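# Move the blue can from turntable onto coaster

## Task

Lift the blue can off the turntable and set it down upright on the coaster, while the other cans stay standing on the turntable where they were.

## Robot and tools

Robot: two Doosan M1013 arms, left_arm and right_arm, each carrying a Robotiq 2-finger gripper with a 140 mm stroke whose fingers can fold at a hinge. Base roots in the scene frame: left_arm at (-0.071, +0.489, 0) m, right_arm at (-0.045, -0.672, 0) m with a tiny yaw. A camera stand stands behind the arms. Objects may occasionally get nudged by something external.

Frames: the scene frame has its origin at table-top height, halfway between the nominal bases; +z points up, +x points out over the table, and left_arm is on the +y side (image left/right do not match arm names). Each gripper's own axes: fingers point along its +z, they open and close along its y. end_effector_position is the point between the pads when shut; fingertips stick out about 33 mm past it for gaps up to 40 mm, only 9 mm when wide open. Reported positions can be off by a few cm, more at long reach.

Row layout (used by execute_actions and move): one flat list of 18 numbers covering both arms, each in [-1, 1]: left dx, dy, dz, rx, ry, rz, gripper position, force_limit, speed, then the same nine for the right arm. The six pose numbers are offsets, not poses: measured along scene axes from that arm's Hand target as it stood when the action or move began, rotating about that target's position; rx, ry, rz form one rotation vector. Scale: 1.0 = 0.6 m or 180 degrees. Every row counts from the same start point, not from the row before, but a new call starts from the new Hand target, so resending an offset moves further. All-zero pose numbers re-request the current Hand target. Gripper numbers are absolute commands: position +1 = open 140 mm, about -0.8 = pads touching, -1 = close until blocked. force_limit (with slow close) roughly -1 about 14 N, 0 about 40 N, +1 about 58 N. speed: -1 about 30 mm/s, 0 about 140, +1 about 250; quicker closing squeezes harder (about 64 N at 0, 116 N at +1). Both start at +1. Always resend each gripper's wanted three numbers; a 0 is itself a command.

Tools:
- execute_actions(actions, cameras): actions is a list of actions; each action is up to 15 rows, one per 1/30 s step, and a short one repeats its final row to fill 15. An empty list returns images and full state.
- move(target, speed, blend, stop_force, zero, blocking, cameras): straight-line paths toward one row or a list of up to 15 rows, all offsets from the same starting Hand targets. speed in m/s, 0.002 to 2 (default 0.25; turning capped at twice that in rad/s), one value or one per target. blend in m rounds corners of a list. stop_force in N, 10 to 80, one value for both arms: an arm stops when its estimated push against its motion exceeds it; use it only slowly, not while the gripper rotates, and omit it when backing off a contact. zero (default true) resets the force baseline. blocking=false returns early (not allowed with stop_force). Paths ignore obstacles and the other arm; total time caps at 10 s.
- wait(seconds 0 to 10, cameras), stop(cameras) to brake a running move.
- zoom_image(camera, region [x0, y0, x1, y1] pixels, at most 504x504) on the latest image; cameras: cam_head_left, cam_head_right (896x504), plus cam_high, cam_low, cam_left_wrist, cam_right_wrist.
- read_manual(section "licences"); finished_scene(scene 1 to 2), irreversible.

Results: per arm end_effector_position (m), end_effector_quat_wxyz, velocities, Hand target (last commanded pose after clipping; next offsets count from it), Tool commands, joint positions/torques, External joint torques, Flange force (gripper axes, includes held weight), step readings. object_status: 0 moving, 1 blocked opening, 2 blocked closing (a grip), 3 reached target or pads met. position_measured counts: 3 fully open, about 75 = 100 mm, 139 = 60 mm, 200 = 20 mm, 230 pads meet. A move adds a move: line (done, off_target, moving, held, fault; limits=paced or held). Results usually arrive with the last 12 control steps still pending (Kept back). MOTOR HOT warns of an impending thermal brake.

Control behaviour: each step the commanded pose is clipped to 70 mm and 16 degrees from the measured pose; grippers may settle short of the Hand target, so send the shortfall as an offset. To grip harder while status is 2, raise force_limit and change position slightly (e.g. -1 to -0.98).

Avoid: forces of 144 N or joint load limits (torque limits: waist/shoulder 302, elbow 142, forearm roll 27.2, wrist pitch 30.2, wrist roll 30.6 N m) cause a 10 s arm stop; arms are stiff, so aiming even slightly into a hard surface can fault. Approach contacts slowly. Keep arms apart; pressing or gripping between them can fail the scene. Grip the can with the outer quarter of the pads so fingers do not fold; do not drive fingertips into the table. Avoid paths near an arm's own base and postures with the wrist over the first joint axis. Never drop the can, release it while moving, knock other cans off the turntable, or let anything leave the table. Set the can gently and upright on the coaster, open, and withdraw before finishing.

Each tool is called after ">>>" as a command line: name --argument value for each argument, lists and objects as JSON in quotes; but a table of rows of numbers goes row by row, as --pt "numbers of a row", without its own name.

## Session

>>> execute_actions --actions '[]'

>>> wait --seconds 0.5 --cameras '["all"]'

Scene clock: 0.00 s.
left_arm: end_effector_position=(+0.6719, -0.0123, +0.1970) position_measured=3 object_status=3 end_effector_quat_wxyz=(-0.374, -0.336, +0.840, -0.206) | right_arm: end_effector_position=(+0.5775, -0.5203, +0.3763) position_measured=3 object_status=3 end_effector_quat_wxyz=(-0.336, -0.640, +0.681, -0.117)
Joint positions: left_arm=[-0.358 0.764 1.156 -0.819 1.587 3.739] | right_arm=[0.363 0.418 1.322 -0.472 1.962 3.552]
Joint velocities: within noise
Joint torques (N m): no reading
External joint torques (N m): no reading
Flange force (N): no reading
Hand target: left_arm +0.6719, -0.0123, +0.1970; -0.374, -0.336, +0.840, -0.206 | right_arm +0.5775, -0.5203, +0.3763; +0.336, +0.640, -0.681, +0.117
Tool commands: left_gripper/position=+1.0 left_gripper/force_limit=+1.0 left_gripper/speed=+1.0 right_gripper/position=+1.0 right_gripper/force_limit=+1.0 right_gripper/speed=+1.0

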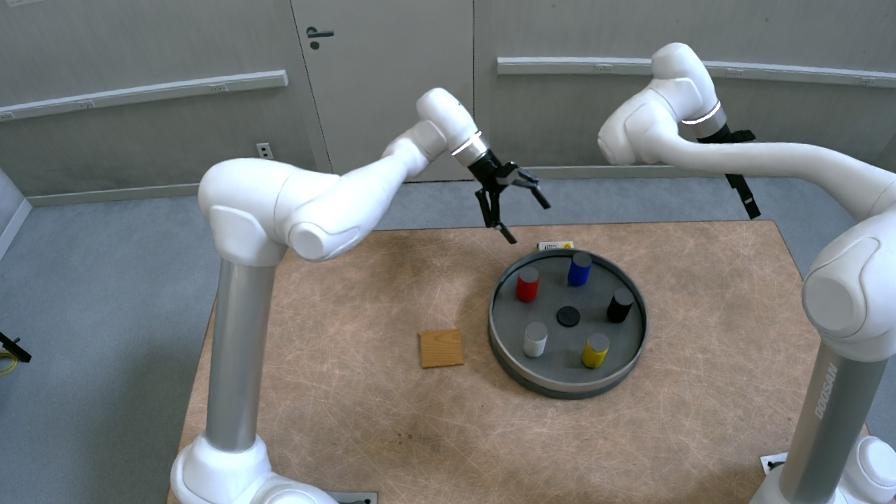

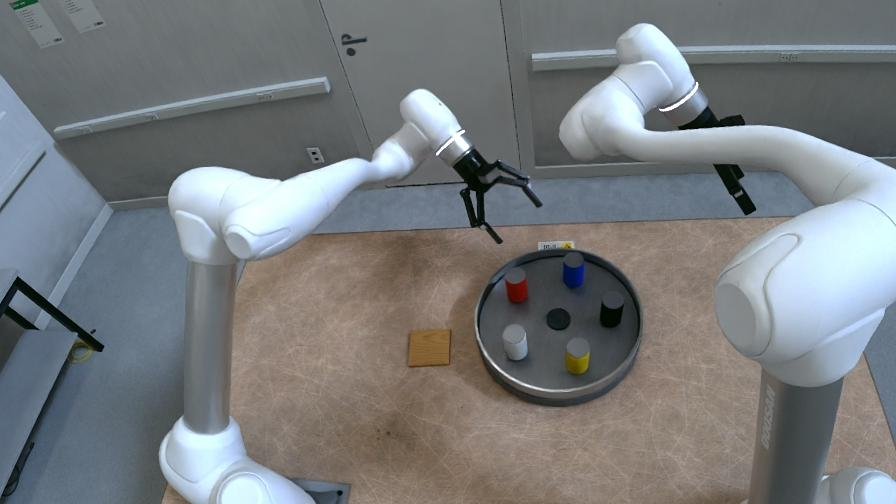

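Scene clock: 0.50 s.
left_arm: end_effector_position=(+0.6719, -0.0123, +0.1970) position_measured=3 object_status=3 end_effector_quat_wxyz=(-0.374, -0.336, +0.840, -0.206) | right_arm: end_effector_position=(+0.5775, -0.5203, +0.3763) position_measured=3 object_status=3 end_effector_quat_wxyz=(-0.336, -0.640, +0.681, -0.117)
Joint positions: left_arm=[-0.358 0.764 1.156 -0.819 1.587 3.739] | right_arm=[0.363 0.418 1.322 -0.472 1.962 3.552]
Joint torques (N m): left_arm=[1.76 -114.13 -42 0.8 1.01 0.37] | right_arm=[-1.23 -82.09 -37.61 2.3 1.29 0.16]
External joint torques (N m): left_arm=[-1.6 5.05 4.43 0.08 -0.04 -0.37] | right_arm=[1.24 -0.73 -2.57 0.36 0.07 -0.15]
Flange force (N): left_arm=[-2.2 4.0 6.7] | right_arm=[-0.3 -2.0 -6.3]
Hand target: left_arm +0.6719, -0.0123, +0.1970; -0.374, -0.336, +0.840, -0.206 | right_arm +0.5775, -0.5203, +0.3763; +0.336, +0.640, -0.681, +0.117
Tool commands: left_gripper/position=+1.0 left_gripper/force_limit=+1.0 left_gripper/speed=+1.0 right_gripper/position=+1.0 right_gripper/force_limit=+1.0 right_gripper/speed=+1.0
wait: 0.50 s; at rest by 0.17 s

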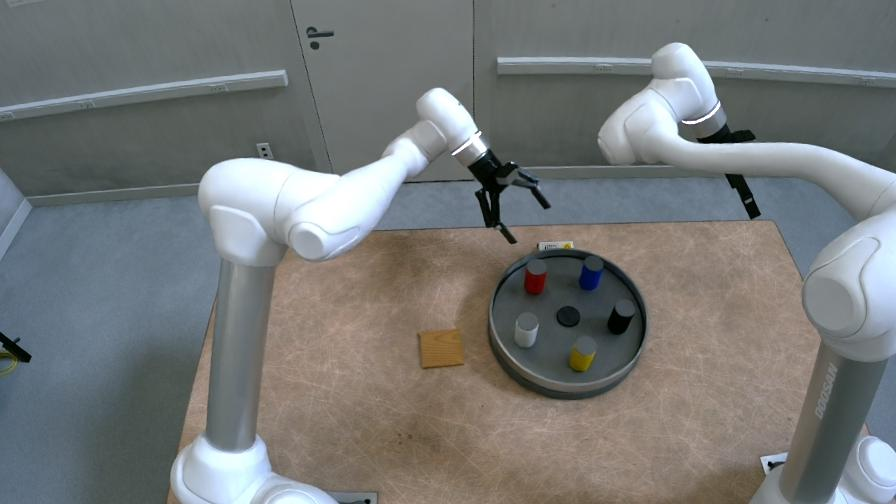

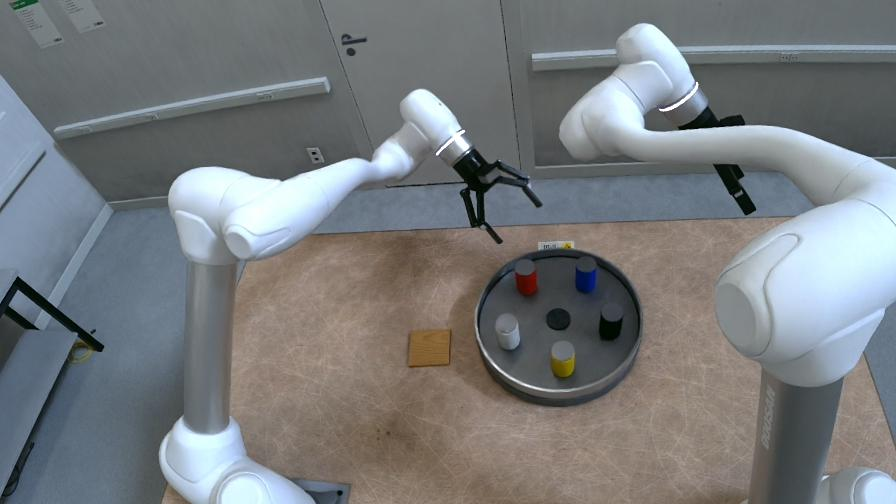

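>>> move --pt "-0.12 0.9 0.3 0 0 0 1 1 1 -0.4177 0.6585 -0.1605 0.209 -0.1 0.0196 0.3 -1 0" --pt "-0.12 0.9 0.3 0 0 0 1 1 1 -0.4177 0.6585 -0.3907 0.209 -0.1 0.0196 0.3 -1 0" --speed '[0.35,0.12]' --cameras '["all"]'

>>> zoom_image --camera "cam_head_left" --region '[470, 230, 670, 410]'

>>> zoom_image --camera "cam_head_right" --region '[460, 230, 660, 410]'

Scene clock: 6.70 s.
left_arm: end_effector_position=(+0.5999, +0.5277, +0.3770) position_measured=3 object_status=3 end_effector_quat_wxyz=(-0.374, -0.336, +0.840, -0.206) | right_arm: end_effector_position=(+0.3269, -0.1252, +0.1420) position_measured=91 object_status=3 end_effector_quat_wxyz=(+0.000, +0.708, -0.706, -0.001)
Joint positions: left_arm=[0.238 0.534 1.212 -0.564 2.089 4.083] | right_arm=[0.879 0.281 1.801 0.002 1.059 4.057]
Joint torques (N m): left_arm=[1.91 -96.35 -43.6 2.32 1.66 0.38] | right_arm=[-0.97 -66.42 -34.38 3.39 -0.03 0.14]
External joint torques (N m): left_arm=[-1.93 5.22 4.77 -0.02 -0.13 -0.39] | right_arm=[0.91 0.23 -2.59 0.39 0.07 -0.14]
Flange force (N): left_arm=[-3.0 0.3 8.6] | right_arm=[-5.2 -2.2 -2.4]
Hand target: left_arm +0.5999, +0.5277, +0.3770; -0.374, -0.336, +0.840, -0.206 | right_arm +0.3269, -0.1252, +0.1419; +0.000, +0.708, -0.706, -0.001
Off the commanded pose: left_arm 0.000 m, 0 deg | right_arm 0.000 m, 0 deg.
move: done

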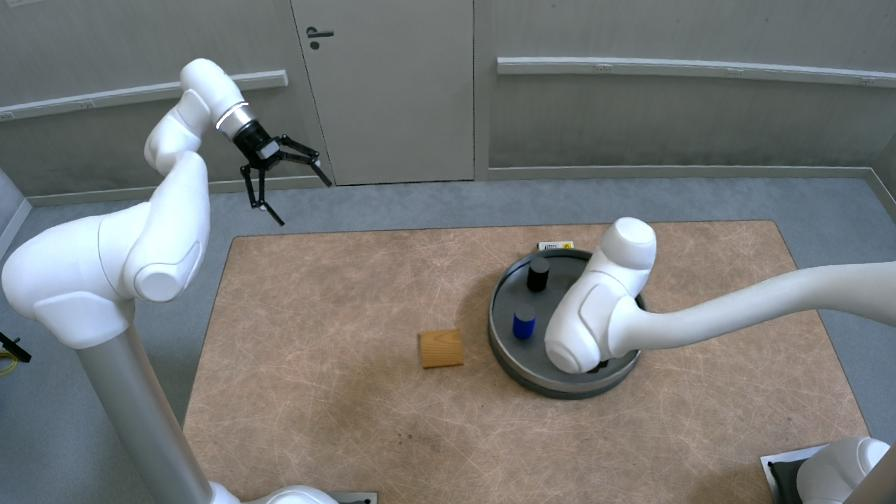

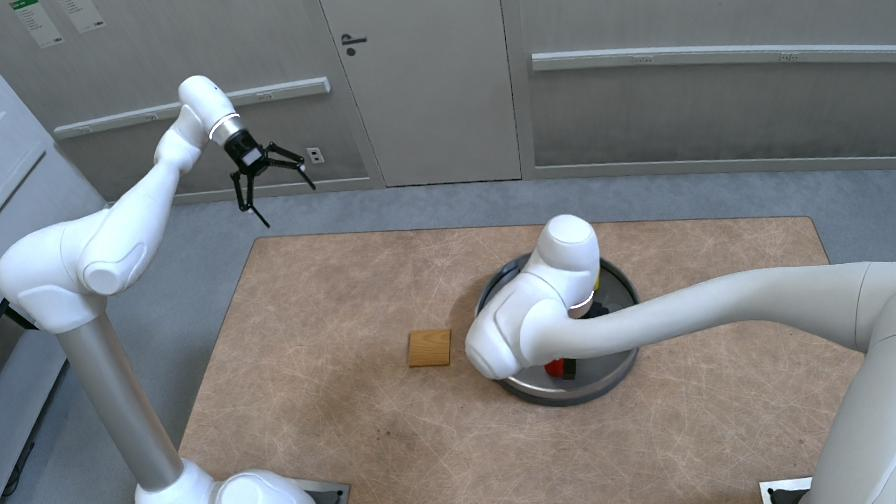

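Scaled by 2.520.

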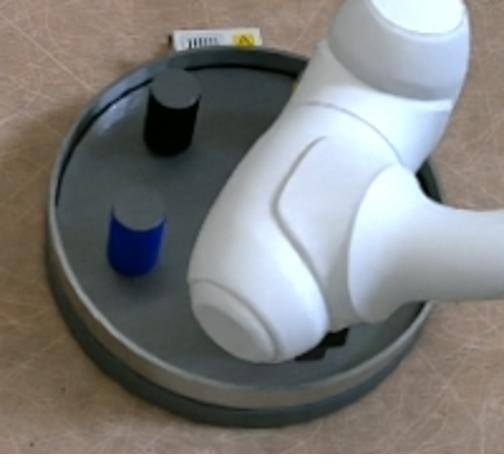

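Scaled by 2.520.

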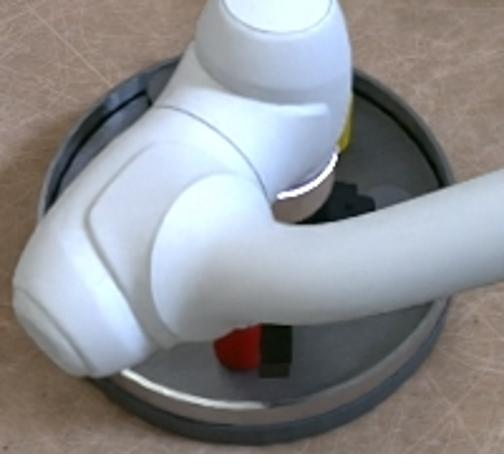

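>>> wait --seconds 5

Scene clock: 14.50 s.
left_arm: end_effector_position=(+0.5999, +0.5277, +0.3770) position_measured=3 object_status=3 end_effector_quat_wxyz=(-0.374, -0.336, +0.840, -0.206) | right_arm: end_effector_position=(+0.3269, -0.1252, +0.1419) position_measured=91 object_status=3 end_effector_quat_wxyz=(+0.000, +0.708, -0.706, -0.001)
Joint positions: left_arm=[0.238 0.534 1.212 -0.564 2.089 4.083] | right_arm=[0.879 0.281 1.801 0.002 1.059 4.057]
Joint torques (N m): left_arm=[1.87 -96.33 -43.6 2.29 1.6 0.41] | right_arm=[-0.92 -66.43 -34.28 3.36 -0.07 0.09]
External joint torques (N m): left_arm=[-1.77 5.11 4.62 0.03 -0.07 -0.41] | right_arm=[0.67 0.63 -2.55 0.4 0.1 -0.09]
Flange force (N): left_arm=[-2.9 0.3 8.1] | right_arm=[-5.4 -2.7 -2.1]
Hand target: left_arm +0.5999, +0.5277, +0.3770; -0.374, -0.336, +0.840, -0.206 | right_arm +0.3269, -0.1252, +0.1419; +0.000, +0.708, -0.706, -0.001
Tool commands: left_gripper/position=+1.0 left_gripper/force_limit=+1.0 left_gripper/speed=+1.0 right_gripper/position=+0.3 right_gripper/force_limit=-1.0 right_gripper/speed=+0.0
Off the commanded pose: left_arm 0.000 m, 0 deg | right_arm 0.000 m, 0 deg.
wait: 5.00 s; at rest from the start

>>> wait --seconds 5.5

Scene clock: 20.33 s.
left_arm: end_effector_position=(+0.5999, +0.5277, +0.3770) position_measured=3 object_status=3 end_effector_quat_wxyz=(-0.374, -0.336, +0.840, -0.206) | right_arm: end_effector_position=(+0.3269, -0.1252, +0.1419) position_measured=91 object_status=3 end_effector_quat_wxyz=(+0.000, +0.708, -0.706, -0.001)
Joint positions: left_arm=[0.238 0.534 1.212 -0.564 2.089 4.083] | right_arm=[0.879 0.281 1.801 0.002 1.059 4.057]
Joint torques (N m): left_arm=[1.7 -96.12 -43.59 2.32 1.61 0.38] | right_arm=[-0.81 -66.56 -34.42 3.35 -0.06 0.12]
External joint torques (N m): left_arm=[-1.8 4.71 4.68 -0.01 -0.07 -0.39] | right_arm=[0.72 0.52 -2.6 0.43 0.09 -0.12]
Flange force (N): left_arm=[-2.4 0.7 8.6] | right_arm=[-5.4 -2.6 -2.2]
Hand target: left_arm +0.5999, +0.5277, +0.3770; -0.374, -0.336, +0.840, -0.206 | right_arm +0.3269, -0.1252, +0.1419; +0.000, +0.708, -0.706, -0.001
Tool commands: left_gripper/position=+1.0 left_gripper/force_limit=+1.0 left_gripper/speed=+1.0 right_gripper/position=+0.3 right_gripper/force_limit=-1.0 right_gripper/speed=+0.0
Off the commanded pose: left_arm 0.000 m, 0 deg | right_arm 0.000 m, 0 deg.
wait: 5.50 s; at rest from the start

>>> wait --seconds 2.3

Scene clock: 22.87 s.
left_arm: end_effector_position=(+0.5999, +0.5277, +0.3770) position_measured=3 object_status=3 end_effector_quat_wxyz=(-0.374, -0.336, +0.840, -0.206) | right_arm: end_effector_position=(+0.3269, -0.1252, +0.1419) position_measured=91 object_status=3 end_effector_quat_wxyz=(+0.000, +0.708, -0.706, -0.001)
Joint positions: left_arm=[0.238 0.534 1.212 -0.564 2.089 4.083] | right_arm=[0.879 0.281 1.801 0.002 1.059 4.057]
Joint torques (N m): left_arm=[1.8 -95.79 -43.83 2.31 1.57 0.41] | right_arm=[-1.21 -66.14 -34.43 3.32 -0.12 0.16]
External joint torques (N m): left_arm=[-1.89 4.47 4.92 0 -0.03 -0.42] | right_arm=[1.18 -0.14 -2.67 0.47 0.14 -0.16]
Flange force (N): left_arm=[-1.9 1.2 9.4] | right_arm=[-5.1 -1.7 -2.9]
Hand target: left_arm +0.5999, +0.5277, +0.3770; -0.374, -0.336, +0.840, -0.206 | right_arm +0.3269, -0.1252, +0.1419; +0.000, +0.708, -0.706, -0.001
Tool commands: left_gripper/position=+1.0 left_gripper/force_limit=+1.0 left_gripper/speed=+1.0 right_gripper/position=+0.3 right_gripper/force_limit=-1.0 right_gripper/speed=+0.0
Off the commanded pose: left_arm 0.000 m, 0 deg | right_arm 0.000 m, 0 deg.
wait: 2.30 s; at rest from the start

>>> wait --seconds 1.05

>>> execute_actions --actions '[[[0,0,0,0,0,0,1,1,1,0,0,0,0,0,0,-1,-1,0]]]'

>>> move --target '[0,0,0,0,0,0,1,1,1,0,0.0,0.22,0,0,0,-1,-1,0]' --cameras '["all"]'

Scene clock: 24.33 s.
left_arm: end_effector_position=(+0.5999, +0.5277, +0.3770) position_measured=3 object_status=3 end_effector_quat_wxyz=(-0.374, -0.336, +0.840, -0.206) | right_arm: end_effector_position=(+0.3269, -0.1252, +0.1419) position_measured=91 object_status=3 end_effector_quat_wxyz=(+0.000, +0.708, -0.706, -0.001)
Joint positions: left_arm=[0.238 0.534 1.212 -0.564 2.089 4.083] | right_arm=[0.879 0.281 1.801 0.002 1.059 4.057]
Joint torques (N m): left_arm=[1.59 -95.81 -43.66 2.32 1.6 0.46] | right_arm=[-1.35 -66.23 -34.45 3.38 -0.03 0.15]
External joint torques (N m): left_arm=[-1.69 4.74 4.74 -0.01 -0.06 -0.47] | right_arm=[1.48 0.62 -2.36 0.39 0.07 -0.15]
Flange force (N): left_arm=[-2.4 0.8 8.6] | right_arm=[-5.8 -1.5 -1.9]
Hand target: left_arm +0.5999, +0.5277, +0.3770; -0.374, -0.336, +0.840, -0.206 | right_arm +0.3269, -0.1252, +0.1419; +0.000, +0.708, -0.706, -0.001
Tool commands: left_gripper/position=+1.0 left_gripper/force_limit=+1.0 left_gripper/speed=+1.0 right_gripper/position=+0.3 right_gripper/force_limit=-1.0 right_gripper/speed=+0.0
Off the commanded pose: left_arm 0.000 m, 0 deg | right_arm 0.000 m, 0 deg.
wait: 1.07 s; at rest from the start

Scene clock: 24.43 s.
left_arm: end_effector_position=(+0.5999, +0.5277, +0.3770) position_measured=3 object_status=3 end_effector_quat_wxyz=(-0.374, -0.336, +0.840, -0.206) | right_arm: end_effector_position=(+0.3269, -0.1252, +0.1419) position_measured=95 object_status=0 end_effector_quat_wxyz=(+0.000, +0.708, -0.706, -0.001)
Joint positions: left_arm=[0.238 0.534 1.212 -0.564 2.089 4.083] | right_arm=[0.879 0.281 1.801 0.002 1.059 4.057]
Joint torques (N m): left_arm=[1.28 -95.88 -43.63 2.3 1.58 0.37] | right_arm=[-1.06 -66.15 -34.52 3.26 -0.11 0.14]
External joint torques (N m): left_arm=[-1.26 4.23 4.55 0.02 -0.03 -0.37] | right_arm=[1.09 0.56 -2.27 0.51 0.14 -0.14]
Flange force (N): left_arm=[-2.1 1.5 8.4] | right_arm=[-5.3 -1.9 -1.9]
Hand target: left_arm +0.5999, +0.5277, +0.3770; -0.374, -0.336, +0.840, -0.206 | right_arm +0.3269, -0.1252, +0.1419; +0.000, +0.708, -0.706, -0.001
Off the commanded pose: left_arm 0.000 m, 0 deg | right_arm 0.000 m, 0 deg.
Kept back: 12 steps.
Step readings (end_effector_position of left_arm | right_arm):
0: (+0.5999, +0.5277, +0.3770) | (+0.3269, -0.1252, +0.1419)
1: (+0.5999, +0.5277, +0.3770) | (+0.3269, -0.1252, +0.1419)
2: (+0.5999, +0.5277, +0.3770) | (+0.3269, -0.1252, +0.1419)

Scene clock: 25.93 s.
left_arm: end_effector_position=(+0.5999, +0.5277, +0.3770) position_measured=3 object_status=3 end_effector_quat_wxyz=(-0.374, -0.336, +0.840, -0.206) | right_arm: end_effector_position=(+0.3268, -0.1252, +0.2741) position_measured=155 object_status=2 end_effector_quat_wxyz=(+0.000, +0.708, -0.706, -0.001)
Joint positions: left_arm=[0.238 0.534 1.212 -0.564 2.089 4.083] | right_arm=[0.879 0.198 1.651 0.002 1.291 4.058]
Joint torques (N m): left_arm=[1.53 -96.07 -43.68 2.34 1.61 0.47] | right_arm=[-0.73 -63.29 -38.95 3.8 -0.17 0.14]
External joint torques (N m): left_arm=[-1.55 4.62 4.69 -0.02 -0.06 -0.47] | right_arm=[0.85 1.38 -1.95 0.38 0.21 -0.14]
Flange force (N): left_arm=[-2.3 0.9 8.6] | right_arm=[-5.6 -2.5 -2.3]
Hand target: left_arm +0.5999, +0.5277, +0.3770; -0.374, -0.336, +0.840, -0.206 | right_arm +0.3269, -0.1252, +0.2739; +0.000, +0.708, -0.706, -0.001
Off the commanded pose: left_arm 0.000 m, 0 deg | right_arm 0.000 m, 0 deg.
move: done

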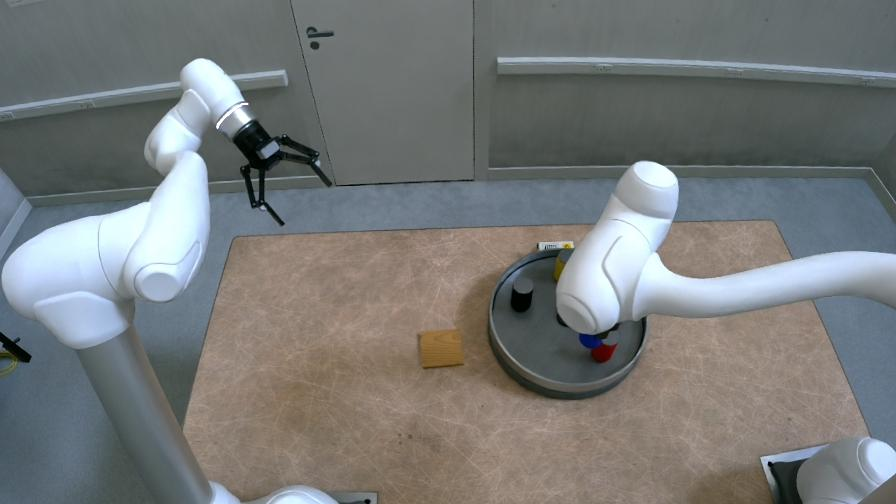

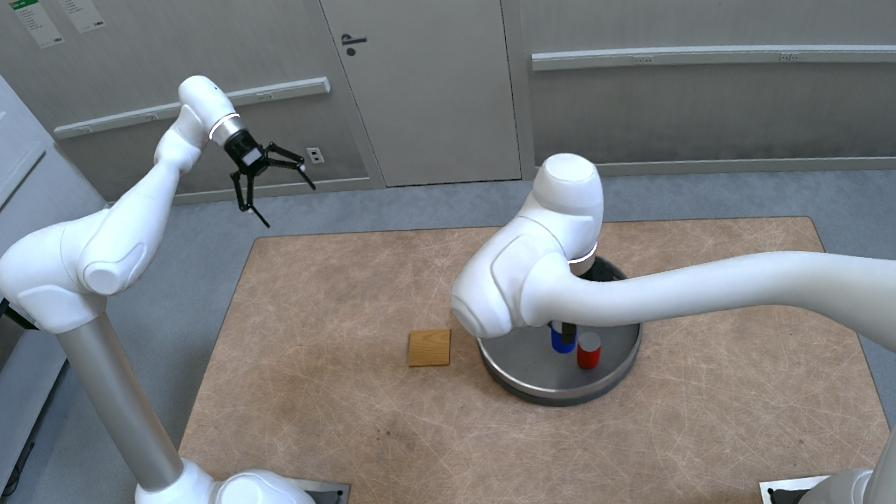

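>>> move --pt "0 0 0 0 0 0 1 1 1 0.1 0.45 -0.02 0 0 0 -1 -1 0" --pt "0 0 0 0 0 0 1 1 1 0.1485 0.572 -0.25 0 0 0 -1 -1 0" --blend '[0.05,0]' --speed 0.3

>>> move --target '[0,0,0,0,0,0,1,1,1,0,0,-0.025,0,0,0,-1,-1,0]' --speed 0.03 --stop_force 10 --cameras '["all"]'

>>> zoom_image --camera "cam_head_left" --region '[360, 250, 520, 410]'

>>> zoom_image --camera "cam_head_right" --region '[340, 250, 500, 410]'

Scene clock: 28.77 s.
left_arm: end_effector_position=(+0.5999, +0.5277, +0.3770) position_measured=3 object_status=3 end_effector_quat_wxyz=(-0.374, -0.336, +0.840, -0.206) | right_arm: end_effector_position=(+0.4160, +0.2181, +0.1242) position_measured=155 object_status=2 end_effector_quat_wxyz=(+0.000, +0.708, -0.706, -0.001)
Joint positions: left_arm=[0.238 0.534 1.212 -0.564 2.089 4.083] | right_arm=[1.017 0.822 0.96 0.002 1.357 4.195]
Joint torques (N m): left_arm=[1.73 -96.29 -43.7 2.28 1.6 0.42] | right_arm=[-1.32 -117.48 -39.82 3.81 -0.1 0.14]
External joint torques (N m): left_arm=[-1.88 5.11 4.84 0.02 -0.06 -0.43] | right_arm=[1.17 -1.55 -1.94 0.46 0.13 -0.14]
Flange force (N): left_arm=[-2.8 0.5 8.7] | right_arm=[-4.1 -1.0 -2.9]
Hand target: left_arm +0.5999, +0.5277, +0.3770; -0.374, -0.336, +0.840, -0.206 | right_arm +0.4160, +0.2180, +0.1239; +0.000, +0.708, -0.706, -0.001
Off the commanded pose: left_arm 0.000 m, 0 deg | right_arm 0.000 m, 0 deg.
move: done

Scene clock: 29.90 s.
left_arm: end_effector_position=(+0.5999, +0.5277, +0.3770) position_measured=3 object_status=3 end_effector_quat_wxyz=(-0.374, -0.336, +0.840, -0.206) | right_arm: end_effector_position=(+0.4160, +0.2180, +0.1089) position_measured=155 object_status=2 end_effector_quat_wxyz=(+0.000, +0.708, -0.706, -0.001)
Joint positions: left_arm=[0.238 0.534 1.212 -0.564 2.089 4.083] | right_arm=[1.017 0.829 0.976 0.002 1.335 4.195]
Joint torques (N m): left_arm=[1.64 -95.94 -43.55 2.36 1.57 0.4] | right_arm=[-1.27 -117.64 -39.42 3.78 -0.12 0.18]
External joint torques (N m): left_arm=[-1.5 4.21 4.39 -0.02 -0.03 -0.41] | right_arm=[1.29 -1.22 -1.99 0.46 0.14 -0.18]
Flange force (N): left_arm=[-2.0 1.0 8.1] | right_arm=[-4.9 -1.3 -2.8]
Hand target: left_arm +0.5999, +0.5277, +0.3770; -0.374, -0.336, +0.840, -0.206 | right_arm +0.4160, +0.2180, +0.1089; +0.000, +0.708, -0.706, -0.001
Off the commanded pose: left_arm 0.000 m, 0 deg | right_arm 0.000 m, 0 deg.
move: done

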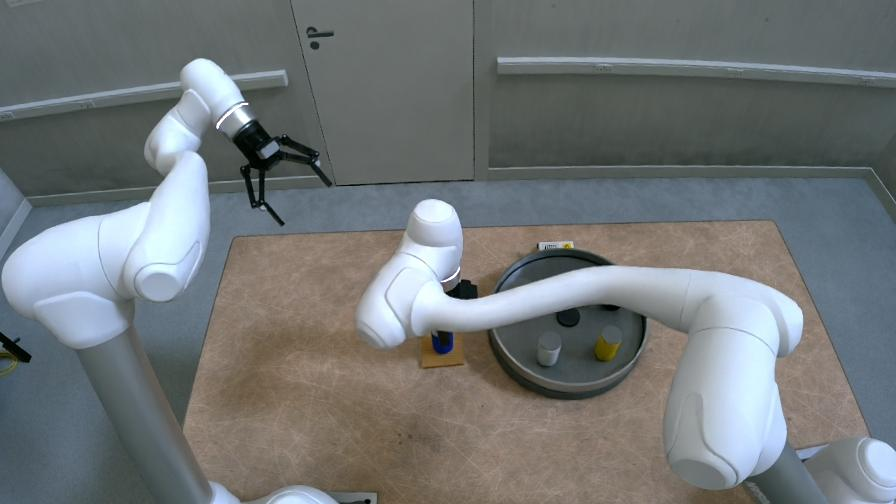

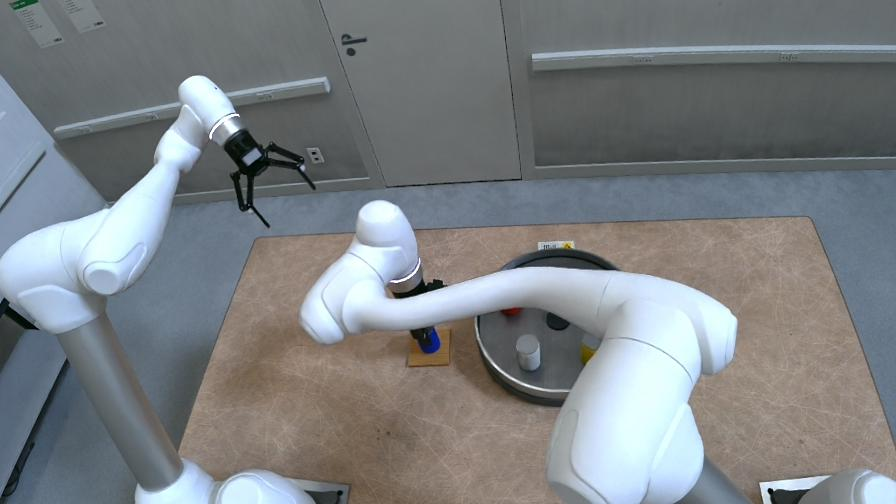

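Scaled by 3.150.

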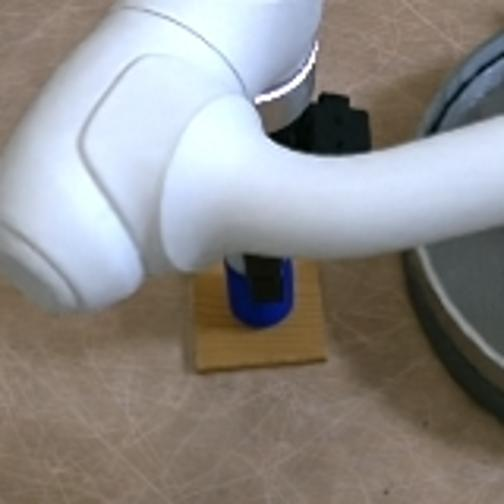

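Scaled by 3.150.

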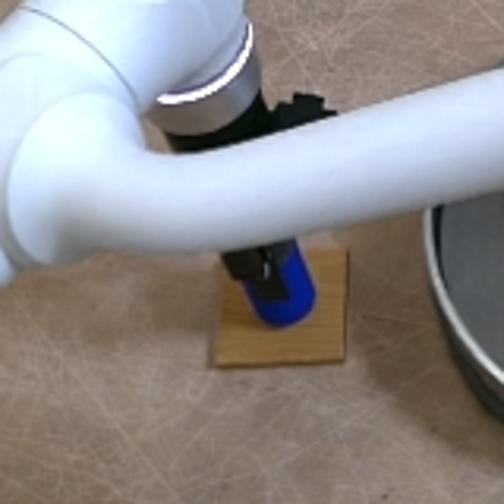

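>>> move --target '[0,0,0,0,0,0,1,1,1,0,0,-0.03,0,0,0,-1,-1,0]' --speed 0.02 --stop_force 10

>>> execute_actions --actions '[[[0,0,0,0,0,0,1,1,1,0,0,0.0015,0,0,0,-1,-1,0]],[[0,0,0,0,0,0,1,1,1,0,0,0,0,0,0,0.3,-1,-0.7]],[[0,0,0,0,0,0,1,1,1,0,0,0,0,0,0,0.3,-1,-0.7]],[[0,0,0,0,0,0,1,1,1,0,0,0,0,0,0,0.3,-1,-0.7]]]'

>>> move --target '[0,0,0,0,0,0,1,1,1,0,0,0.22,0,0,0,0.3,-1,-0.7]' --speed 0.2 --cameras '["all"]'

Scene clock: 31.57 s.
left_arm: end_effector_position=(+0.5999, +0.5277, +0.3770) position_measured=3 object_status=3 end_effector_quat_wxyz=(-0.374, -0.336, +0.840, -0.206) | right_arm: end_effector_position=(+0.4160, +0.2181, +0.1016) position_measured=155 object_status=2 end_effector_quat_wxyz=(+0.000, +0.708, -0.706, -0.001)
Joint positions: left_arm=[0.238 0.534 1.212 -0.564 2.089 4.083] | right_arm=[1.017 0.833 0.983 0.002 1.325 4.195]
Joint torques (N m): left_arm=[1.38 -96.02 -43.62 2.29 1.63 0.38] | right_arm=[-0.57 -94.15 -27.92 3.75 -1.37 0.17]
External joint torques (N m): left_arm=[-1.42 4.28 4.5 0.03 -0.09 -0.39] | right_arm=[0.86 -24.61 -13.24 0.47 1.4 -0.17]
Flange force (N): left_arm=[-2.1 1.2 8.4] | right_arm=[-2.1 -0.3 -26.5]
Hand target: left_arm +0.5999, +0.5277, +0.3770; -0.374, -0.336, +0.840, -0.206 | right_arm +0.4160, +0.2181, +0.1016; +0.000, +0.708, -0.706, -0.001 (not the last commanded pose)
Off the commanded pose: left_arm 0.000 m, 0 deg | right_arm 0.011 m, 0 deg.
move: contact (right_arm)

Scene clock: 33.17 s.
left_arm: end_effector_position=(+0.5999, +0.5277, +0.3770) position_measured=3 object_status=3 end_effector_quat_wxyz=(-0.374, -0.336, +0.840, -0.206) | right_arm: end_effector_position=(+0.4160, +0.2181, +0.1025) position_measured=91 object_status=3 end_effector_quat_wxyz=(+0.000, +0.708, -0.706, -0.001)
Joint positions: left_arm=[0.238 0.534 1.212 -0.564 2.089 4.083] | right_arm=[1.017 0.832 0.982 0.002 1.326 4.195]
Joint torques (N m): left_arm=[1.9 -96.28 -43.52 2.3 1.6 0.37] | right_arm=[-0.92 -116.45 -38.65 3.77 -0.09 0.16]
External joint torques (N m): left_arm=[-1.93 5.3 4.75 0 -0.07 -0.37] | right_arm=[0.53 -2.02 -2.48 0.43 0.12 -0.16]
External joint torques at the end of the 1st action: left_arm=[-1.48 4.94 4.78 0 -0.09 -0.43] | right_arm=[1.9 0.15 -1.86 0.42 0.09 -0.2]
External joint torques at the end of the 2nd action: left_arm=[-1.91 4.34 4.38 0.09 -0.1 -0.43] | right_arm=[1.02 -2.03 -2.62 0.45 0.12 -0.16]
External joint torques at the end of the 3rd action: left_arm=[-1.83 4.69 4.58 0.01 -0.12 -0.43] | right_arm=[0.94 -1.33 -2.68 0.45 0.11 -0.15]
Flange force (N): left_arm=[-3.1 0.2 8.4] | right_arm=[-4.6 -2.0 -3.5]
Flange force at the end of the 1st action (N): left_arm=[-2.7 0.9 8.5] | right_arm=[-6.9 -1.7 -1.9]
Flange force at the end of the 2nd action (N): left_arm=[-2.1 0.5 8.3] | right_arm=[-5.3 -1.8 -3.7]
Flange force at the end of the 3rd action (N): left_arm=[-2.4 0.5 8.5] | right_arm=[-6.6 -2.5 -3.4]
Hand target: left_arm +0.5999, +0.5277, +0.3770; -0.374, -0.336, +0.840, -0.206 | right_arm +0.4160, +0.2181, +0.1025; +0.000, +0.708, -0.706, -0.001
Off the commanded pose: left_arm 0.000 m, 0 deg | right_arm 0.000 m, 0 deg.
Kept back: 12 steps.
Step readings (end_effector_position of left_arm | right_arm; steps 1 to 15: 1st action; 16 to 30: 2nd action; 31 to 45: 3rd action; 46 to 48: 4th action):
0: (+0.5999, +0.5277, +0.3770) | (+0.4160, +0.2181, +0.1016)
1: (+0.5999, +0.5277, +0.3770) | (+0.4160, +0.2181, +0.1016)
2: (+0.5999, +0.5277, +0.3770) | (+0.4160, +0.2181, +0.1017)
4: (+0.5999, +0.5277, +0.3770) | (+0.4159, +0.2180, +0.1020)
8: (+0.5999, +0.5277, +0.3770) | (+0.4160, +0.2180, +0.1022)
15: (+0.5999, +0.5277, +0.3770) | (+0.4160, +0.2181, +0.1024)
16: (+0.5999, +0.5277, +0.3770) | (+0.4160, +0.2181, +0.1024)
17: (+0.5999, +0.5277, +0.3770) | (+0.4160, +0.2181, +0.1024)
19: (+0.5999, +0.5277, +0.3770) | (+0.4160, +0.2181, +0.1025)
23: (+0.5999, +0.5277, +0.3770) | (+0.4160, +0.2181, +0.1025)
30: (+0.5999, +0.5277, +0.3770) | (+0.4160, +0.2181, +0.1025)
31: (+0.5999, +0.5277, +0.3770) | (+0.4160, +0.2181, +0.1025)
32: (+0.5999, +0.5277, +0.3770) | (+0.4160, +0.2181, +0.1025)
34: (+0.5999, +0.5277, +0.3770) | (+0.4160, +0.2181, +0.1025)
38: (+0.5999, +0.5277, +0.3770) | (+0.4160, +0.2181, +0.1025)
45: (+0.5999, +0.5277, +0.3770) | (+0.4160, +0.2181, +0.1025)
46: (+0.5999, +0.5277, +0.3770) | (+0.4160, +0.2181, +0.1025)
47: (+0.5999, +0.5277, +0.3770) | (+0.4160, +0.2181, +0.1025)

Scene clock: 34.80 s.
left_arm: end_effector_position=(+0.5999, +0.5277, +0.3770) position_measured=3 object_status=3 end_effector_quat_wxyz=(-0.374, -0.336, +0.840, -0.206) | right_arm: end_effector_position=(+0.4160, +0.2181, +0.2346) position_measured=91 object_status=3 end_effector_quat_wxyz=(+0.000, +0.708, -0.706, -0.001)
Joint positions: left_arm=[0.238 0.534 1.212 -0.564 2.089 4.083] | right_arm=[1.017 0.794 0.813 0.002 1.534 4.196]
Joint torques (N m): left_arm=[1.39 -96.2 -43.58 2.31 1.61 0.39] | right_arm=[-1.21 -116.71 -39.63 3.93 -0.1 0.22]
External joint torques (N m): left_arm=[-1.37 4.98 4.75 0 -0.07 -0.39] | right_arm=[0.93 -0.49 -2.75 0.4 0.14 -0.22]
Flange force (N): left_arm=[-2.8 1.0 8.4] | right_arm=[-9.3 -4.1 -4.8]
Hand target: left_arm +0.5999, +0.5277, +0.3770; -0.374, -0.336, +0.840, -0.206 | right_arm +0.4160, +0.2181, +0.2345; +0.000, +0.708, -0.706, -0.001
Off the commanded pose: left_arm 0.000 m, 0 deg | right_arm 0.000 m, 0 deg.
move: done

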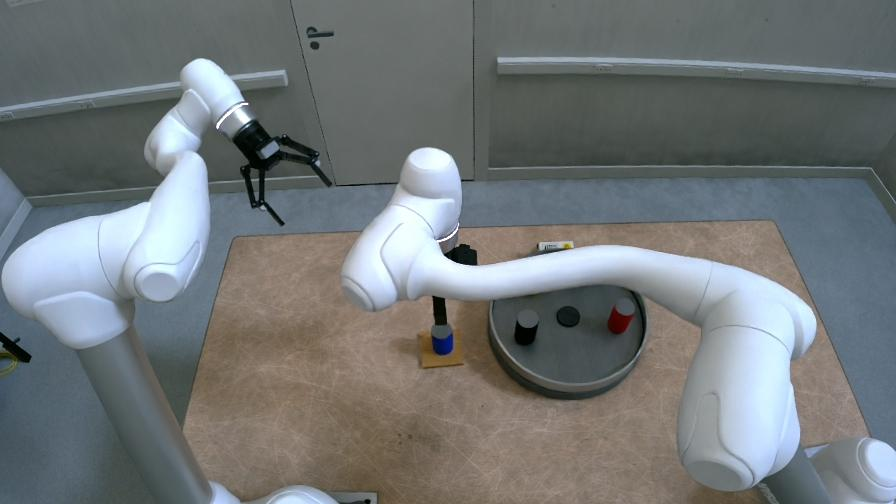

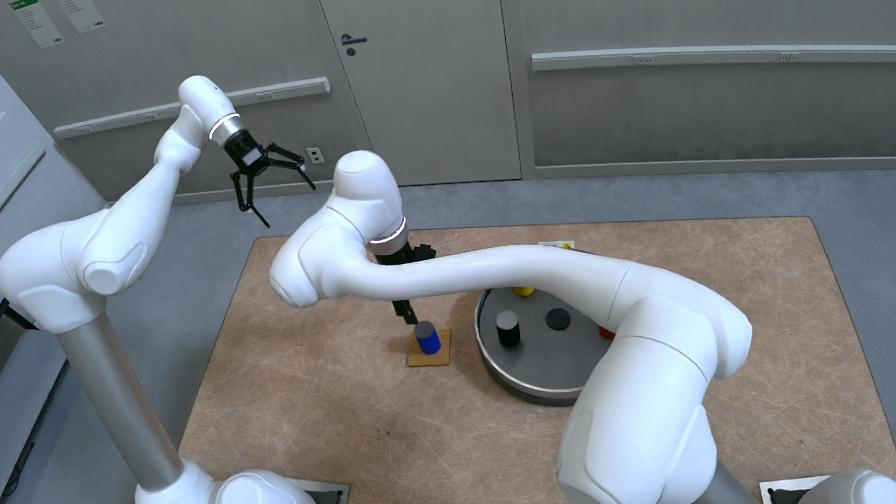

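>>> finished_scene --scene 2

The scene is finished: the task was done.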